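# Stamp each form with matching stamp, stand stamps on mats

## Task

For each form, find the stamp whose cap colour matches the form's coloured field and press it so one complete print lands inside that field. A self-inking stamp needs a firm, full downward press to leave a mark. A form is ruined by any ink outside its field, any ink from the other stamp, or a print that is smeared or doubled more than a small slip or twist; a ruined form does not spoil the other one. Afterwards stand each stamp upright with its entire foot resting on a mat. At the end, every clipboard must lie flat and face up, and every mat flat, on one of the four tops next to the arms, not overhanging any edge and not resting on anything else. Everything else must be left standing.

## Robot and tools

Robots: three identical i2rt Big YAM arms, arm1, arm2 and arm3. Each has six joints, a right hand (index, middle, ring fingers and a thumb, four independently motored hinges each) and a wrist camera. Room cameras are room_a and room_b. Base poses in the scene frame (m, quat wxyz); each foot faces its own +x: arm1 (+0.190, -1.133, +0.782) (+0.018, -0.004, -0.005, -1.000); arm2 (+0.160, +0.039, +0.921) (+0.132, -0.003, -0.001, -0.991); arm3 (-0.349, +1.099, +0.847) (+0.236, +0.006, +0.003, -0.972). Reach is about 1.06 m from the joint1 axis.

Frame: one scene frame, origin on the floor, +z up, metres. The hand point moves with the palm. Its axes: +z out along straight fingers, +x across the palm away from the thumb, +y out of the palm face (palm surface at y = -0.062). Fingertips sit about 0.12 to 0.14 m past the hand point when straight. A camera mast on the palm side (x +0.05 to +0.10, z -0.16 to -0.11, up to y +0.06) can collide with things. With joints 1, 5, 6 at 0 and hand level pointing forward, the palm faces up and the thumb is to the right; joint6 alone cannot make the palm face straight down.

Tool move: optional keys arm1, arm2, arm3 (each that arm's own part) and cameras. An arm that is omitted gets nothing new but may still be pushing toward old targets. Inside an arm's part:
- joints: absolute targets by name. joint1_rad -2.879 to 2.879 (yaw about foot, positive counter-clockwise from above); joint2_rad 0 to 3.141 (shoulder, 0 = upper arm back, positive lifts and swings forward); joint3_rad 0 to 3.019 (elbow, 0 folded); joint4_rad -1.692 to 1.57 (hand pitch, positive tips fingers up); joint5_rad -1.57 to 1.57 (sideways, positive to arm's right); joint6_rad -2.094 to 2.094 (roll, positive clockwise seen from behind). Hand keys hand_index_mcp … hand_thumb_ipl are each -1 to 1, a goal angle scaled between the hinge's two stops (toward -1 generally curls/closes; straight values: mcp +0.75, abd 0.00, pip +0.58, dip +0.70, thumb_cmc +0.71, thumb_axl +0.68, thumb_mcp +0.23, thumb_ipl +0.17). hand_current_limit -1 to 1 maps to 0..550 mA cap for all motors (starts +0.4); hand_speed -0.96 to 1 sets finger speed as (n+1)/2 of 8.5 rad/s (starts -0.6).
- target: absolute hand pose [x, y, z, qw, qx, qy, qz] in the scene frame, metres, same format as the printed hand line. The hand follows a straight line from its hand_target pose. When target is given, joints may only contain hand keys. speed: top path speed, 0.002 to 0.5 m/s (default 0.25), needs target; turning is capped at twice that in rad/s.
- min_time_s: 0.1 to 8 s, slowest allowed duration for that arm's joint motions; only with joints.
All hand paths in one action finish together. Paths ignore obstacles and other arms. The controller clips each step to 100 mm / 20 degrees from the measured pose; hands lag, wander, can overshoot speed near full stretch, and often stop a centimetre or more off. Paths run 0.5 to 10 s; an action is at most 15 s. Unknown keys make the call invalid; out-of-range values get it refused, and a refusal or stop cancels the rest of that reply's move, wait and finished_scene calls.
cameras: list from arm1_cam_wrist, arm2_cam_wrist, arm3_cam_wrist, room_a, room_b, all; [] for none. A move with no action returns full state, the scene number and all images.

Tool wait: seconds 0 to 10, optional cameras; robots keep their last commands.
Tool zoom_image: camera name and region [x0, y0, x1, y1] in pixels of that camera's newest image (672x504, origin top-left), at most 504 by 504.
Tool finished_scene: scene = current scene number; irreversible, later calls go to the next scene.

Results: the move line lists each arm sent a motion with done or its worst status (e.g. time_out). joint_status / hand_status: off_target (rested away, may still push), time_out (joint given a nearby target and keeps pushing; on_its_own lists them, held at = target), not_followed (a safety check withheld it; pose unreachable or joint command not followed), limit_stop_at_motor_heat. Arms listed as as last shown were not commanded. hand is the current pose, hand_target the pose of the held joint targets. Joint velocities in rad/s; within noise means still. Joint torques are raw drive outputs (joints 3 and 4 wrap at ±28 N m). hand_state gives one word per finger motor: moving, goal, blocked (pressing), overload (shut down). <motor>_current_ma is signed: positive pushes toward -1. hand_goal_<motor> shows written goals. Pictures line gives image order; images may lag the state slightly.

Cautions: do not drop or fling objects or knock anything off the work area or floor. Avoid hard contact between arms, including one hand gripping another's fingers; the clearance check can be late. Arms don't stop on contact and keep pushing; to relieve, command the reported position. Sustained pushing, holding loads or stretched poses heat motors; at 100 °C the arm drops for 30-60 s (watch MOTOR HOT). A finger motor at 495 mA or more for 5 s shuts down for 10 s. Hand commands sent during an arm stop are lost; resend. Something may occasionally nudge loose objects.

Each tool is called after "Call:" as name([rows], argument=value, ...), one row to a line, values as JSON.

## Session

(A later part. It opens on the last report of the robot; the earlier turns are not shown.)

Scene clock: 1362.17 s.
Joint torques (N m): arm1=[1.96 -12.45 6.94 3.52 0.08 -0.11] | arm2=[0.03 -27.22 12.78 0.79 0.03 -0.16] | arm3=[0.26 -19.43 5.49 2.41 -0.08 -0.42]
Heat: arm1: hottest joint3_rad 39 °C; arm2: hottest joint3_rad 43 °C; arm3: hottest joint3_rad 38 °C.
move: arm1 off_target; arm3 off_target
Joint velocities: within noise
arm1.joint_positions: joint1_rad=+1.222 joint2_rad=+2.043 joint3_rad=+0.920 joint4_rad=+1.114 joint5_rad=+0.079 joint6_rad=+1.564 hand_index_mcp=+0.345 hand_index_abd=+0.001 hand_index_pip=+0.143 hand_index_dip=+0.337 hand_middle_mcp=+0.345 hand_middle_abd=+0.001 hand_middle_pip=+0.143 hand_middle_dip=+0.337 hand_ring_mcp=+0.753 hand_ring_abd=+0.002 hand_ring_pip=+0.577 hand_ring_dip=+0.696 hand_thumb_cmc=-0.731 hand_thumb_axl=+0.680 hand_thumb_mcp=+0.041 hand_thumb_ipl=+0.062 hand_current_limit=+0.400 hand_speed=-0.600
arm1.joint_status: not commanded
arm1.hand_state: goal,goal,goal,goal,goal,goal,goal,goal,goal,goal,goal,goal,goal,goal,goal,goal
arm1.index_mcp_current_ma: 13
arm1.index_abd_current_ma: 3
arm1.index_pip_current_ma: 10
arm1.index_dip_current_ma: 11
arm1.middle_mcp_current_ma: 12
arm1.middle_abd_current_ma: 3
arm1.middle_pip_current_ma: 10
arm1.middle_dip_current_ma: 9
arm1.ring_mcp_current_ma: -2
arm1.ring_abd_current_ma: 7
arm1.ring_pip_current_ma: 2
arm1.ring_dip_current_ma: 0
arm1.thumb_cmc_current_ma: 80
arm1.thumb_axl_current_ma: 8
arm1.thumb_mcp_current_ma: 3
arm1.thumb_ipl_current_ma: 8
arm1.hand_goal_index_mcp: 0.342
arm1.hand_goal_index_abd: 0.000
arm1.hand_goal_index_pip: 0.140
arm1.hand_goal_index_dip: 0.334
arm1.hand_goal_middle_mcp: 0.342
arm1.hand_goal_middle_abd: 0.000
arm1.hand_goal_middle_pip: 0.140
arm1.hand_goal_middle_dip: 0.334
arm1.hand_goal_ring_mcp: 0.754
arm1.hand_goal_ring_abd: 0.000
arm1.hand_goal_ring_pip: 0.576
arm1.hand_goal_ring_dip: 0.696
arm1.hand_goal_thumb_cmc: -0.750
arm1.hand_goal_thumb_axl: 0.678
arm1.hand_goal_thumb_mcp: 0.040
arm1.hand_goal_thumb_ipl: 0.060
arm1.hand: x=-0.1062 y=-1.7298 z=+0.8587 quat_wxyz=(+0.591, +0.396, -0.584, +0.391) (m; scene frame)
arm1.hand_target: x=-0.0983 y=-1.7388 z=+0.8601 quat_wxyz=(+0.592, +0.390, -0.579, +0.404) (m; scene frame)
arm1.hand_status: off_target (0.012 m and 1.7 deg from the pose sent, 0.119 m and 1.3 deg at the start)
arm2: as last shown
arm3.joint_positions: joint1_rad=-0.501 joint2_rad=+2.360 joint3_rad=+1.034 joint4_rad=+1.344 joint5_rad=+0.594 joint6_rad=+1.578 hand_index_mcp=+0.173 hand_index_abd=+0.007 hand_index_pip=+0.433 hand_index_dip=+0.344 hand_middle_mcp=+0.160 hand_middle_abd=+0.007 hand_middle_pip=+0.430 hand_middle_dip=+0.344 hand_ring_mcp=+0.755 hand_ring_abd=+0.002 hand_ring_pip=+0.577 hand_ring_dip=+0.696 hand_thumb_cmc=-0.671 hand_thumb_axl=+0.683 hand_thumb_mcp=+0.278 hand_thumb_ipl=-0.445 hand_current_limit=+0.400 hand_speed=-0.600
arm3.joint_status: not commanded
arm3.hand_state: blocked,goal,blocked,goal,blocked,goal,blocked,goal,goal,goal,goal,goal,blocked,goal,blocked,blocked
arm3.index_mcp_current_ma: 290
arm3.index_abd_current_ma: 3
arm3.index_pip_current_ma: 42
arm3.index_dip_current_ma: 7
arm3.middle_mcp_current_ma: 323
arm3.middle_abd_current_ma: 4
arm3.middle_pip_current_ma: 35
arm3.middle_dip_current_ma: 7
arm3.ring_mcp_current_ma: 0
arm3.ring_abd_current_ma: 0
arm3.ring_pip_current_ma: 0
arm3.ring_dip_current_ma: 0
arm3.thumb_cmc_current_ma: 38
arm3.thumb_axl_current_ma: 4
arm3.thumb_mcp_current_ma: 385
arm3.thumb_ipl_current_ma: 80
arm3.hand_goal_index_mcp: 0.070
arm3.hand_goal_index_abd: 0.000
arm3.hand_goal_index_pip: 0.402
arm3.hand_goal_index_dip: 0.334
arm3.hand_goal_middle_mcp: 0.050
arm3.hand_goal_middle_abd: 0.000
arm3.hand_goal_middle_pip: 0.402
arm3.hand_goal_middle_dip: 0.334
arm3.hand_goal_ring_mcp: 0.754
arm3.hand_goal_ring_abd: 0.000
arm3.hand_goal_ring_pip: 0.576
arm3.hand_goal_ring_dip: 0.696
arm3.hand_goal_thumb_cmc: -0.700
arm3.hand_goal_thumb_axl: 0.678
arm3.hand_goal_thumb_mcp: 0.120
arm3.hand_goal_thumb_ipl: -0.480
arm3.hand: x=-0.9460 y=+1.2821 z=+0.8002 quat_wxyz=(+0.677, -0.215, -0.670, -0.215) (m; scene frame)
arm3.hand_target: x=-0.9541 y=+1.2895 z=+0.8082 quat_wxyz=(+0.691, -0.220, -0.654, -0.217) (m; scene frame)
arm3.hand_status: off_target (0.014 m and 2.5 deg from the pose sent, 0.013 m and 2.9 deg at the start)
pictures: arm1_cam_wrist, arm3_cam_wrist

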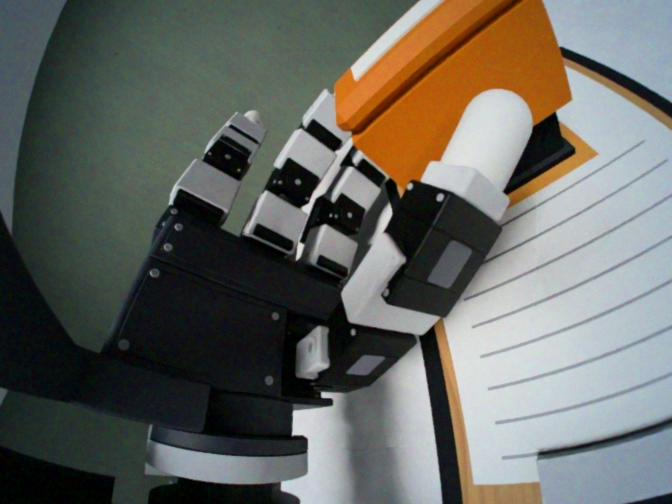

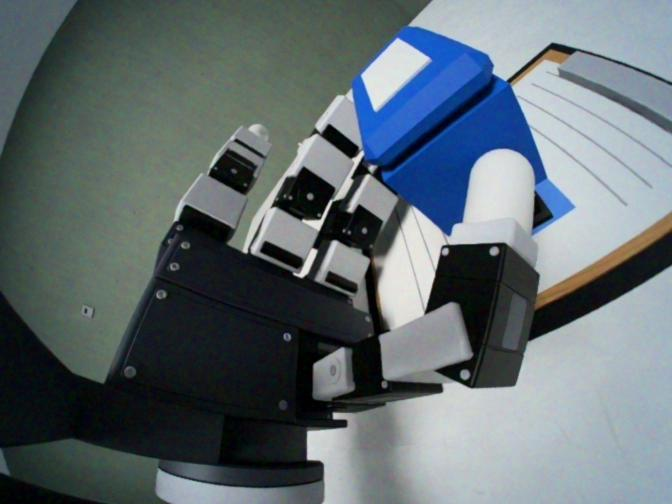

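Call:
move(arm1={"target":[-0.0984,-1.7391,0.8640,0.5919,0.3903,-0.5785,0.4037],"speed":0.03}, arm3={"target":[-0.9546,1.2896,0.803,0.6912,-0.2201,-0.6539,-0.2166],"speed":0.02})

Call:
move(arm1={"joints":{"hand_index_mcp":0.18,"hand_middle_mcp":0.18,"hand_thumb_mcp":-0.13}}, arm3={"joints":{"hand_index_mcp":0.15,"hand_middle_mcp":0.13,"hand_thumb_mcp":0.21}})

Call:
move(arm1={"joints":{"hand_index_mcp":0.09,"hand_middle_mcp":0.09,"hand_thumb_mcp":-0.21}}, arm3={"joints":{"hand_index_mcp":0.25,"hand_middle_mcp":0.22,"hand_thumb_mcp":0.30}})

Call:
move(arm1={"joints":{"hand_index_mcp":0.06,"hand_middle_mcp":0.05,"hand_thumb_mcp":-0.27}}, arm3={"joints":{"hand_index_mcp":0.438,"hand_middle_mcp":0.438,"hand_thumb_mcp":0.506}}, cameras=["arm1_cam_wrist","arm3_cam_wrist"])

Call:
zoom_image(camera="arm3_cam_wrist", region=[360, 60, 672, 330])

Scene clock: 1376.20 s.
Joint torques (N m): arm1=[2.08 -13.16 6.86 3.15 0.07 -0.11] | arm2=[0.03 -27.16 12.78 0.79 0.03 -0.16] | arm3=[0.32 -19.19 5.33 2.35 -0.08 -0.43]
Heat: arm1: hottest joint3_rad 39 °C; arm2: hottest joint3_rad 43 °C; arm3: hottest joint3_rad 37 °C.
move: arm1 off_target; arm3 off_target
Joint velocities: within noise
arm1.joint_positions: joint1_rad=+1.222 joint2_rad=+2.043 joint3_rad=+0.920 joint4_rad=+1.114 joint5_rad=+0.079 joint6_rad=+1.564 hand_index_mcp=+0.345 hand_index_abd=+0.001 hand_index_pip=+0.143 hand_index_dip=+0.337 hand_middle_mcp=+0.345 hand_middle_abd=+0.001 hand_middle_pip=+0.143 hand_middle_dip=+0.337 hand_ring_mcp=+0.753 hand_ring_abd=+0.002 hand_ring_pip=+0.577 hand_ring_dip=+0.696 hand_thumb_cmc=-0.731 hand_thumb_axl=+0.680 hand_thumb_mcp=+0.041 hand_thumb_ipl=+0.062 hand_current_limit=+0.400 hand_speed=-0.600
arm1.joint_status: not commanded
arm1.hand_state: goal,goal,goal,goal,goal,goal,goal,goal,goal,goal,goal,goal,goal,goal,goal,goal
arm1.index_mcp_current_ma: 13
arm1.index_abd_current_ma: 3
arm1.index_pip_current_ma: 10
arm1.index_dip_current_ma: 11
arm1.middle_mcp_current_ma: 12
arm1.middle_abd_current_ma: 3
arm1.middle_pip_current_ma: 10
arm1.middle_dip_current_ma: 9
arm1.ring_mcp_current_ma: -2
arm1.ring_abd_current_ma: 7
arm1.ring_pip_current_ma: 2
arm1.ring_dip_current_ma: 0
arm1.thumb_cmc_current_ma: 80
arm1.thumb_axl_current_ma: 8
arm1.thumb_mcp_current_ma: 3
arm1.thumb_ipl_current_ma: 8
arm1.hand_goal_index_mcp: 0.342
arm1.hand_goal_index_abd: 0.000
arm1.hand_goal_index_pip: 0.140
arm1.hand_goal_index_dip: 0.334
arm1.hand_goal_middle_mcp: 0.342
arm1.hand_goal_middle_abd: 0.000
arm1.hand_goal_middle_pip: 0.140
arm1.hand_goal_middle_dip: 0.334
arm1.hand_goal_ring_mcp: 0.754
arm1.hand_goal_ring_abd: 0.000
arm1.hand_goal_ring_pip: 0.576
arm1.hand_goal_ring_dip: 0.696
arm1.hand_goal_thumb_cmc: -0.750
arm1.hand_goal_thumb_axl: 0.678
arm1.hand_goal_thumb_mcp: 0.040
arm1.hand_goal_thumb_ipl: 0.060
arm1.hand: x=-0.1062 y=-1.7298 z=+0.8587 quat_wxyz=(+0.591, +0.396, -0.584, +0.391) (m; scene frame)
arm1.hand_target: x=-0.0984 y=-1.7388 z=+0.8641 quat_wxyz=(+0.592, +0.390, -0.578, +0.404) (m; scene frame)
arm1.hand_status: off_target (0.013 m and 1.7 deg from the pose sent, 0.013 m and 1.7 deg at the start)
arm2: as last shown
arm3.joint_positions: joint1_rad=-0.501 joint2_rad=+2.371 joint3_rad=+1.042 joint4_rad=+1.352 joint5_rad=+0.594 joint6_rad=+1.578 hand_index_mcp=+0.168 hand_index_abd=+0.007 hand_index_pip=+0.433 hand_index_dip=+0.344 hand_middle_mcp=+0.160 hand_middle_abd=+0.007 hand_middle_pip=+0.434 hand_middle_dip=+0.345 hand_ring_mcp=+0.755 hand_ring_abd=+0.002 hand_ring_pip=+0.577 hand_ring_dip=+0.696 hand_thumb_cmc=-0.687 hand_thumb_axl=+0.679 hand_thumb_mcp=+0.278 hand_thumb_ipl=-0.442 hand_current_limit=+0.400 hand_speed=-0.600
arm3.joint_status: not commanded
arm3.hand_state: blocked,goal,blocked,goal,blocked,goal,blocked,goal,goal,goal,goal,goal,goal,goal,blocked,blocked
arm3.index_mcp_current_ma: 267
arm3.index_abd_current_ma: 3
arm3.index_pip_current_ma: 42
arm3.index_dip_current_ma: 7
arm3.middle_mcp_current_ma: 323
arm3.middle_abd_current_ma: 4
arm3.middle_pip_current_ma: 42
arm3.middle_dip_current_ma: 8
arm3.ring_mcp_current_ma: 0
arm3.ring_abd_current_ma: 0
arm3.ring_pip_current_ma: 0
arm3.ring_dip_current_ma: 0
arm3.thumb_cmc_current_ma: 11
arm3.thumb_axl_current_ma: 0
arm3.thumb_mcp_current_ma: 385
arm3.thumb_ipl_current_ma: 88
arm3.hand_goal_index_mcp: 0.070
arm3.hand_goal_index_abd: 0.000
arm3.hand_goal_index_pip: 0.402
arm3.hand_goal_index_dip: 0.334
arm3.hand_goal_middle_mcp: 0.050
arm3.hand_goal_middle_abd: 0.000
arm3.hand_goal_middle_pip: 0.402
arm3.hand_goal_middle_dip: 0.334
arm3.hand_goal_ring_mcp: 0.754
arm3.hand_goal_ring_abd: 0.000
arm3.hand_goal_ring_pip: 0.576
arm3.hand_goal_ring_dip: 0.696
arm3.hand_goal_thumb_cmc: -0.700
arm3.hand_goal_thumb_axl: 0.678
arm3.hand_goal_thumb_mcp: 0.120
arm3.hand_goal_thumb_ipl: -0.480
arm3.hand: x=-0.9475 y=+1.2823 z=+0.7978 quat_wxyz=(+0.680, -0.216, -0.668, -0.214) (m; scene frame)
arm3.hand_target: x=-0.9542 y=+1.2895 z=+0.8031 quat_wxyz=(+0.691, -0.220, -0.654, -0.217) (m; scene frame)
arm3.hand_status: off_target (0.011 m and 2.1 deg from the pose sent, 0.012 m and 2.5 deg at the start)
pictures: none

Scene clock: 1376.77 s.
Joint torques (N m): arm1=[2.02 -13.1 6.86 3.14 -0.04 -0.12] | arm2=[0.03 -27.22 12.78 0.79 0.03 -0.16] | arm3=[0.38 -19.14 5.31 2.36 -0.07 -0.43]
Heat: arm1: hottest joint3_rad 39 °C; arm2: hottest joint3_rad 43 °C; arm3: hottest joint3_rad 37 °C.
move: arm1 off_target; arm3 off_target
Joint velocities: within noise
arm1.joint_positions: joint1_rad=+1.223 joint2_rad=+2.043 joint3_rad=+0.920 joint4_rad=+1.114 joint5_rad=+0.082 joint6_rad=+1.564 hand_index_mcp=+0.189 hand_index_abd=+0.002 hand_index_pip=+0.143 hand_index_dip=+0.337 hand_middle_mcp=+0.186 hand_middle_abd=+0.001 hand_middle_pip=+0.143 hand_middle_dip=+0.337 hand_ring_mcp=+0.754 hand_ring_abd=+0.002 hand_ring_pip=+0.577 hand_ring_dip=+0.696 hand_thumb_cmc=-0.740 hand_thumb_axl=+0.679 hand_thumb_mcp=-0.104 hand_thumb_ipl=+0.065 hand_current_limit=+0.400 hand_speed=-0.600
arm1.joint_status: hand_thumb_mcp off_target (ended at -0.104, target -0.130); the others done
arm1.hand_state: goal,goal,goal,goal,goal,goal,goal,goal,goal,goal,goal,goal,goal,goal,blocked,goal
arm1.index_mcp_current_ma: 37
arm1.index_abd_current_ma: 5
arm1.index_pip_current_ma: 12
arm1.index_dip_current_ma: 10
arm1.middle_mcp_current_ma: 26
arm1.middle_abd_current_ma: 3
arm1.middle_pip_current_ma: 9
arm1.middle_dip_current_ma: 9
arm1.ring_mcp_current_ma: -1
arm1.ring_abd_current_ma: 7
arm1.ring_pip_current_ma: 2
arm1.ring_dip_current_ma: 0
arm1.thumb_cmc_current_ma: 39
arm1.thumb_axl_current_ma: 5
arm1.thumb_mcp_current_ma: 142
arm1.thumb_ipl_current_ma: 23
arm1.hand_goal_index_mcp: 0.180
arm1.hand_goal_index_abd: 0.000
arm1.hand_goal_index_pip: 0.140
arm1.hand_goal_index_dip: 0.334
arm1.hand_goal_middle_mcp: 0.180
arm1.hand_goal_middle_abd: 0.000
arm1.hand_goal_middle_pip: 0.140
arm1.hand_goal_middle_dip: 0.334
arm1.hand_goal_ring_mcp: 0.754
arm1.hand_goal_ring_abd: 0.000
arm1.hand_goal_ring_pip: 0.576
arm1.hand_goal_ring_dip: 0.696
arm1.hand_goal_thumb_cmc: -0.750
arm1.hand_goal_thumb_axl: 0.678
arm1.hand_goal_thumb_mcp: -0.130
arm1.hand_goal_thumb_ipl: 0.060
arm1.hand: x=-0.1061 y=-1.7297 z=+0.8587 quat_wxyz=(+0.591, +0.395, -0.585, +0.390) (m; scene frame)
arm1.hand_target: x=-0.0983 y=-1.7389 z=+0.8641 quat_wxyz=(+0.592, +0.390, -0.578, +0.404) (m; scene frame)
arm1.hand_status: not commanded
arm2: as last shown
arm3.joint_positions: joint1_rad=-0.502 joint2_rad=+2.371 joint3_rad=+1.042 joint4_rad=+1.352 joint5_rad=+0.593 joint6_rad=+1.578 hand_index_mcp=+0.177 hand_index_abd=+0.007 hand_index_pip=+0.431 hand_index_dip=+0.344 hand_middle_mcp=+0.169 hand_middle_abd=+0.007 hand_middle_pip=+0.434 hand_middle_dip=+0.345 hand_ring_mcp=+0.755 hand_ring_abd=+0.002 hand_ring_pip=+0.577 hand_ring_dip=+0.696 hand_thumb_cmc=-0.689 hand_thumb_axl=+0.679 hand_thumb_mcp=+0.282 hand_thumb_ipl=-0.442 hand_current_limit=+0.400 hand_speed=-0.600
arm3.joint_status: hand_index_mcp off_target (ended at +0.177, target +0.150); hand_middle_mcp off_target (ended at +0.169, target +0.130); hand_thumb_mcp off_target (ended at +0.282, target +0.210)
arm3.hand_state: blocked,goal,blocked,goal,blocked,goal,blocked,goal,goal,goal,goal,goal,goal,goal,blocked,blocked
arm3.index_mcp_current_ma: 37
arm3.index_abd_current_ma: 3
arm3.index_pip_current_ma: 37
arm3.index_dip_current_ma: 7
arm3.middle_mcp_current_ma: 65
arm3.middle_abd_current_ma: 4
arm3.middle_pip_current_ma: 42
arm3.middle_dip_current_ma: 8
arm3.ring_mcp_current_ma: 0
arm3.ring_abd_current_ma: 0
arm3.ring_pip_current_ma: 0
arm3.ring_dip_current_ma: 0
arm3.thumb_cmc_current_ma: 8
arm3.thumb_axl_current_ma: 0
arm3.thumb_mcp_current_ma: 224
arm3.thumb_ipl_current_ma: 88
arm3.hand_goal_index_mcp: 0.150
arm3.hand_goal_index_abd: 0.000
arm3.hand_goal_index_pip: 0.402
arm3.hand_goal_index_dip: 0.334
arm3.hand_goal_middle_mcp: 0.130
arm3.hand_goal_middle_abd: 0.000
arm3.hand_goal_middle_pip: 0.402
arm3.hand_goal_middle_dip: 0.334
arm3.hand_goal_ring_mcp: 0.754
arm3.hand_goal_ring_abd: 0.000
arm3.hand_goal_ring_pip: 0.576
arm3.hand_goal_ring_dip: 0.696
arm3.hand_goal_thumb_cmc: -0.700
arm3.hand_goal_thumb_axl: 0.678
arm3.hand_goal_thumb_mcp: 0.210
arm3.hand_goal_thumb_ipl: -0.480
arm3.hand: x=-0.9476 y=+1.2825 z=+0.7977 quat_wxyz=(+0.680, -0.216, -0.668, -0.214) (m; scene frame)
arm3.hand_target: x=-0.9543 y=+1.2895 z=+0.8033 quat_wxyz=(+0.691, -0.220, -0.654, -0.217) (m; scene frame)
arm3.hand_status: not commanded
pictures: none

Scene clock: 1377.33 s.
Joint torques (N m): arm1=[1.96 -13.1 6.87 3.14 -0.03 -0.13] | arm2=[0.03 -27.22 12.77 0.79 0.03 -0.16] | arm3=[0.38 -19.37 5.16 2.3 -0.06 -0.41]
Heat: arm1: hottest joint3_rad 39 °C; arm2: hottest joint3_rad 43 °C; arm3: hottest joint3_rad 37 °C.
move: arm1 off_target; arm3 done
Joint velocities: within noise
arm1.joint_positions: joint1_rad=+1.223 joint2_rad=+2.043 joint3_rad=+0.920 joint4_rad=+1.114 joint5_rad=+0.082 joint6_rad=+1.564 hand_index_mcp=+0.166 hand_index_abd=+0.002 hand_index_pip=+0.159 hand_index_dip=+0.342 hand_middle_mcp=+0.162 hand_middle_abd=+0.001 hand_middle_pip=+0.156 hand_middle_dip=+0.338 hand_ring_mcp=+0.754 hand_ring_abd=+0.002 hand_ring_pip=+0.577 hand_ring_dip=+0.696 hand_thumb_cmc=-0.737 hand_thumb_axl=+0.681 hand_thumb_mcp=-0.107 hand_thumb_ipl=+0.081 hand_current_limit=+0.400 hand_speed=-0.600
arm1.joint_status: hand_index_mcp off_target (ended at +0.166, target +0.090); hand_middle_mcp off_target (ended at +0.162, target +0.090); hand_thumb_mcp off_target (ended at -0.107, target -0.210)
arm1.hand_state: blocked,goal,goal,goal,blocked,goal,goal,goal,goal,goal,goal,goal,goal,goal,blocked,blocked
arm1.index_mcp_current_ma: 363
arm1.index_abd_current_ma: 5
arm1.index_pip_current_ma: 76
arm1.index_dip_current_ma: 29
arm1.middle_mcp_current_ma: 342
arm1.middle_abd_current_ma: 3
arm1.middle_pip_current_ma: 63
arm1.middle_dip_current_ma: 14
arm1.ring_mcp_current_ma: -1
arm1.ring_abd_current_ma: 7
arm1.ring_pip_current_ma: 2
arm1.ring_dip_current_ma: 0
arm1.thumb_cmc_current_ma: 52
arm1.thumb_axl_current_ma: 14
arm1.thumb_mcp_current_ma: 385
arm1.thumb_ipl_current_ma: 117
arm1.hand_goal_index_mcp: 0.090
arm1.hand_goal_index_abd: 0.000
arm1.hand_goal_index_pip: 0.140
arm1.hand_goal_index_dip: 0.334
arm1.hand_goal_middle_mcp: 0.090
arm1.hand_goal_middle_abd: 0.000
arm1.hand_goal_middle_pip: 0.140
arm1.hand_goal_middle_dip: 0.334
arm1.hand_goal_ring_mcp: 0.754
arm1.hand_goal_ring_abd: 0.000
arm1.hand_goal_ring_pip: 0.576
arm1.hand_goal_ring_dip: 0.696
arm1.hand_goal_thumb_cmc: -0.750
arm1.hand_goal_thumb_axl: 0.678
arm1.hand_goal_thumb_mcp: -0.210
arm1.hand_goal_thumb_ipl: 0.060
arm1.hand: x=-0.1058 y=-1.7298 z=+0.8587 quat_wxyz=(+0.591, +0.395, -0.585, +0.390) (m; scene frame)
arm1.hand_target: x=-0.0982 y=-1.7389 z=+0.8641 quat_wxyz=(+0.592, +0.390, -0.578, +0.404) (m; scene frame)
arm1.hand_status: not commanded
arm2: as last shown
arm3.joint_positions: joint1_rad=-0.502 joint2_rad=+2.371 joint3_rad=+1.045 joint4_rad=+1.355 joint5_rad=+0.593 joint6_rad=+1.578 hand_index_mcp=+0.248 hand_index_abd=+0.007 hand_index_pip=+0.405 hand_index_dip=+0.337 hand_middle_mcp=+0.219 hand_middle_abd=+0.008 hand_middle_pip=+0.405 hand_middle_dip=+0.337 hand_ring_mcp=+0.755 hand_ring_abd=+0.002 hand_ring_pip=+0.577 hand_ring_dip=+0.696 hand_thumb_cmc=-0.690 hand_thumb_axl=+0.679 hand_thumb_mcp=+0.299 hand_thumb_ipl=-0.478 hand_current_limit=+0.400 hand_speed=-0.600
arm3.joint_status: all done
arm3.hand_state: goal,goal,goal,goal,goal,goal,goal,goal,goal,goal,goal,goal,goal,goal,goal,goal
arm3.index_mcp_current_ma: -1
arm3.index_abd_current_ma: 3
arm3.index_pip_current_ma: 1
arm3.index_dip_current_ma: 1
arm3.middle_mcp_current_ma: 0
arm3.middle_abd_current_ma: 4
arm3.middle_pip_current_ma: 1
arm3.middle_dip_current_ma: 1
arm3.ring_mcp_current_ma: 0
arm3.ring_abd_current_ma: 0
arm3.ring_pip_current_ma: 0
arm3.ring_dip_current_ma: 0
arm3.thumb_cmc_current_ma: 7
arm3.thumb_axl_current_ma: 0
arm3.thumb_mcp_current_ma: 0
arm3.thumb_ipl_current_ma: 1
arm3.hand_goal_index_mcp: 0.250
arm3.hand_goal_index_abd: 0.000
arm3.hand_goal_index_pip: 0.402
arm3.hand_goal_index_dip: 0.334
arm3.hand_goal_middle_mcp: 0.220
arm3.hand_goal_middle_abd: 0.000
arm3.hand_goal_middle_pip: 0.402
arm3.hand_goal_middle_dip: 0.334
arm3.hand_goal_ring_mcp: 0.754
arm3.hand_goal_ring_abd: 0.000
arm3.hand_goal_ring_pip: 0.576
arm3.hand_goal_ring_dip: 0.696
arm3.hand_goal_thumb_cmc: -0.700
arm3.hand_goal_thumb_axl: 0.678
arm3.hand_goal_thumb_mcp: 0.300
arm3.hand_goal_thumb_ipl: -0.480
arm3.hand: x=-0.9484 y=+1.2830 z=+0.7984 quat_wxyz=(+0.681, -0.216, -0.666, -0.214) (m; scene frame)
arm3.hand_target: x=-0.9541 y=+1.2895 z=+0.8031 quat_wxyz=(+0.691, -0.220, -0.654, -0.217) (m; scene frame)
arm3.hand_status: not commanded
pictures: none

Scene clock: 1377.97 s.
Joint torques (N m): arm1=[1.96 -13.16 6.84 3.14 -0.03 -0.13] | arm2=[0.09 -27.22 12.77 0.79 0.03 -0.16] | arm3=[0.38 -19.43 5.2 2.28 -0.02 -0.37]
Heat: arm1: hottest joint3_rad 39 °C; arm2: hottest joint3_rad 43 °C; arm3: hottest joint3_rad 37 °C.
move: arm1 off_target; arm3 done
Joint velocities: within noise
arm1.joint_positions: joint1_rad=+1.223 joint2_rad=+2.043 joint3_rad=+0.920 joint4_rad=+1.114 joint5_rad=+0.082 joint6_rad=+1.564 hand_index_mcp=+0.163 hand_index_abd=+0.002 hand_index_pip=+0.160 hand_index_dip=+0.342 hand_middle_mcp=+0.158 hand_middle_abd=+0.001 hand_middle_pip=+0.158 hand_middle_dip=+0.338 hand_ring_mcp=+0.754 hand_ring_abd=+0.002 hand_ring_pip=+0.577 hand_ring_dip=+0.696 hand_thumb_cmc=-0.737 hand_thumb_axl=+0.681 hand_thumb_mcp=-0.107 hand_thumb_ipl=+0.083 hand_current_limit=+0.400 hand_speed=-0.600
arm1.joint_status: hand_index_mcp off_target (ended at +0.163, target +0.060); hand_middle_mcp off_target (ended at +0.158, target +0.050); hand_thumb_mcp off_target (ended at -0.107, target -0.270)
arm1.hand_state: blocked,goal,blocked,goal,blocked,goal,goal,goal,goal,goal,goal,goal,goal,goal,blocked,blocked
arm1.index_mcp_current_ma: 385
arm1.index_abd_current_ma: 5
arm1.index_pip_current_ma: 83
arm1.index_dip_current_ma: 32
arm1.middle_mcp_current_ma: 385
arm1.middle_abd_current_ma: 3
arm1.middle_pip_current_ma: 71
arm1.middle_dip_current_ma: 16
arm1.ring_mcp_current_ma: -1
arm1.ring_abd_current_ma: 7
arm1.ring_pip_current_ma: 2
arm1.ring_dip_current_ma: 0
arm1.thumb_cmc_current_ma: 54
arm1.thumb_axl_current_ma: 15
arm1.thumb_mcp_current_ma: 385
arm1.thumb_ipl_current_ma: 127
arm1.hand_goal_index_mcp: 0.060
arm1.hand_goal_index_abd: 0.000
arm1.hand_goal_index_pip: 0.140
arm1.hand_goal_index_dip: 0.334
arm1.hand_goal_middle_mcp: 0.050
arm1.hand_goal_middle_abd: 0.000
arm1.hand_goal_middle_pip: 0.140
arm1.hand_goal_middle_dip: 0.334
arm1.hand_goal_ring_mcp: 0.754
arm1.hand_goal_ring_abd: 0.000
arm1.hand_goal_ring_pip: 0.576
arm1.hand_goal_ring_dip: 0.696
arm1.hand_goal_thumb_cmc: -0.750
arm1.hand_goal_thumb_axl: 0.678
arm1.hand_goal_thumb_mcp: -0.270
arm1.hand_goal_thumb_ipl: 0.060
arm1.hand: x=-0.1058 y=-1.7298 z=+0.8587 quat_wxyz=(+0.591, +0.395, -0.585, +0.390) (m; scene frame)
arm1.hand_target: x=-0.0983 y=-1.7388 z=+0.8641 quat_wxyz=(+0.592, +0.390, -0.578, +0.404) (m; scene frame)
arm1.hand_status: not commanded
arm2.joint_positions: joint1_rad=+0.703 joint2_rad=+2.125 joint3_rad=+1.575 joint4_rad=+0.560 joint5_rad=+1.299 joint6_rad=+1.506 hand_index_mcp=+0.341 hand_index_abd=+0.006 hand_index_pip=+0.142 hand_index_dip=+0.337 hand_middle_mcp=+0.341 hand_middle_abd=+0.010 hand_middle_pip=+0.142 hand_middle_dip=+0.336 hand_ring_mcp=+0.755 hand_ring_abd=+0.002 hand_ring_pip=+0.577 hand_ring_dip=+0.696 hand_thumb_cmc=-0.679 hand_thumb_axl=+0.684 hand_thumb_mcp=+0.038 hand_thumb_ipl=+0.062 hand_current_limit=+0.400 hand_speed=-0.600
arm2.joint_status: not commanded
arm2.hand_state: goal,goal,goal,goal,goal,goal,goal,goal,goal,goal,goal,goal,blocked,goal,goal,goal
arm2.index_mcp_current_ma: -2
arm2.index_abd_current_ma: 9
arm2.index_pip_current_ma: 3
arm2.index_dip_current_ma: 4
arm2.middle_mcp_current_ma: -2
arm2.middle_abd_current_ma: 16
arm2.middle_pip_current_ma: 3
arm2.middle_dip_current_ma: 3
arm2.ring_mcp_current_ma: 1
arm2.ring_abd_current_ma: 2
arm2.ring_pip_current_ma: 1
arm2.ring_dip_current_ma: 0
arm2.thumb_cmc_current_ma: 49
arm2.thumb_axl_current_ma: 12
arm2.thumb_mcp_current_ma: -4
arm2.thumb_ipl_current_ma: 2
arm2.hand_goal_index_mcp: 0.342
arm2.hand_goal_index_abd: 0.000
arm2.hand_goal_index_pip: 0.140
arm2.hand_goal_index_dip: 0.334
arm2.hand_goal_middle_mcp: 0.342
arm2.hand_goal_middle_abd: 0.000
arm2.hand_goal_middle_pip: 0.140
arm2.hand_goal_middle_dip: 0.334
arm2.hand_goal_ring_mcp: 0.754
arm2.hand_goal_ring_abd: 0.000
arm2.hand_goal_ring_pip: 0.576
arm2.hand_goal_ring_dip: 0.696
arm2.hand_goal_thumb_cmc: -0.700
arm2.hand_goal_thumb_axl: 0.678
arm2.hand_goal_thumb_mcp: 0.040
arm2.hand_goal_thumb_ipl: 0.060
arm2.hand: x=-0.3594 y=-0.3820 z=+1.1257 quat_wxyz=(+0.697, -0.098, -0.697, -0.135) (m; scene frame)
arm2.hand_target: x=-0.3641 y=-0.3854 z=+1.1546 quat_wxyz=(+0.705, -0.117, -0.689, -0.119) (m; scene frame)
arm2.hand_status: not commanded
arm3.joint_positions: joint1_rad=-0.503 joint2_rad=+2.371 joint3_rad=+1.045 joint4_rad=+1.355 joint5_rad=+0.592 joint6_rad=+1.578 hand_index_mcp=+0.436 hand_index_abd=+0.007 hand_index_pip=+0.405 hand_index_dip=+0.336 hand_middle_mcp=+0.435 hand_middle_abd=+0.008 hand_middle_pip=+0.404 hand_middle_dip=+0.336 hand_ring_mcp=+0.755 hand_ring_abd=+0.002 hand_ring_pip=+0.577 hand_ring_dip=+0.696 hand_thumb_cmc=-0.690 hand_thumb_axl=+0.679 hand_thumb_mcp=+0.504 hand_thumb_ipl=-0.478 hand_current_limit=+0.400 hand_speed=-0.600
arm3.joint_status: all done
arm3.hand_state: goal,goal,goal,goal,goal,goal,goal,goal,goal,goal,goal,goal,goal,goal,goal,goal
arm3.index_mcp_current_ma: -1
arm3.index_abd_current_ma: 3
arm3.index_pip_current_ma: 1
arm3.index_dip_current_ma: 1
arm3.middle_mcp_current_ma: -1
arm3.middle_abd_current_ma: 4
arm3.middle_pip_current_ma: 1
arm3.middle_dip_current_ma: 1
arm3.ring_mcp_current_ma: 0
arm3.ring_abd_current_ma: 0
arm3.ring_pip_current_ma: 0
arm3.ring_dip_current_ma: 0
arm3.thumb_cmc_current_ma: 7
arm3.thumb_axl_current_ma: 0
arm3.thumb_mcp_current_ma: -1
arm3.thumb_ipl_current_ma: 1
arm3.hand_goal_index_mcp: 0.438
arm3.hand_goal_index_abd: 0.000
arm3.hand_goal_index_pip: 0.402
arm3.hand_goal_index_dip: 0.334
arm3.hand_goal_middle_mcp: 0.438
arm3.hand_goal_middle_abd: 0.000
arm3.hand_goal_middle_pip: 0.402
arm3.hand_goal_middle_dip: 0.334
arm3.hand_goal_ring_mcp: 0.754
arm3.hand_goal_ring_abd: 0.000
arm3.hand_goal_ring_pip: 0.576
arm3.hand_goal_ring_dip: 0.696
arm3.hand_goal_thumb_cmc: -0.700
arm3.hand_goal_thumb_axl: 0.678
arm3.hand_goal_thumb_mcp: 0.506
arm3.hand_goal_thumb_ipl: -0.480
arm3.hand: x=-0.9484 y=+1.2834 z=+0.7984 quat_wxyz=(+0.681, -0.216, -0.666, -0.214) (m; scene frame)
arm3.hand_target: x=-0.9541 y=+1.2897 z=+0.8031 quat_wxyz=(+0.691, -0.220, -0.654, -0.217) (m; scene frame)
arm3.hand_status: not commanded
pictures: arm1_cam_wrist, arm3_cam_wrist

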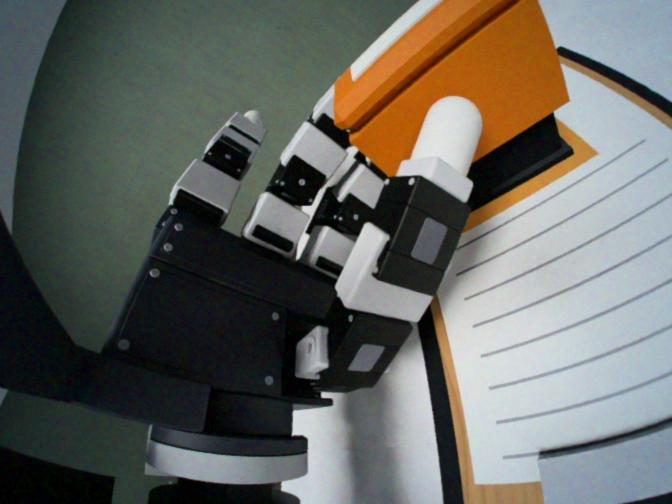

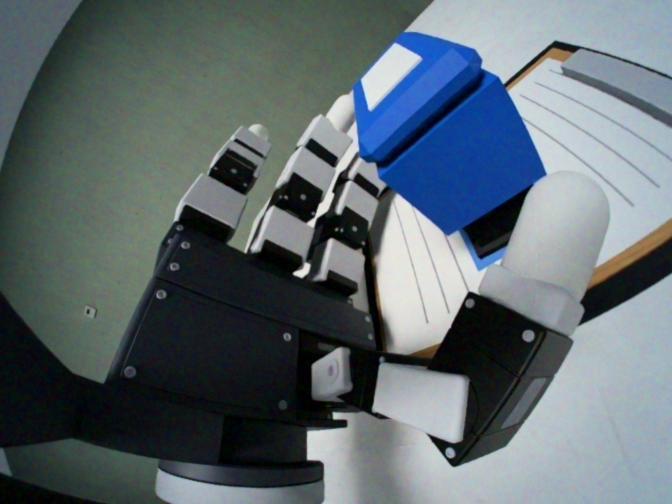

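Scaled by 1.615 from the camera's 672x504 image, which has a finer 960x720 frame.

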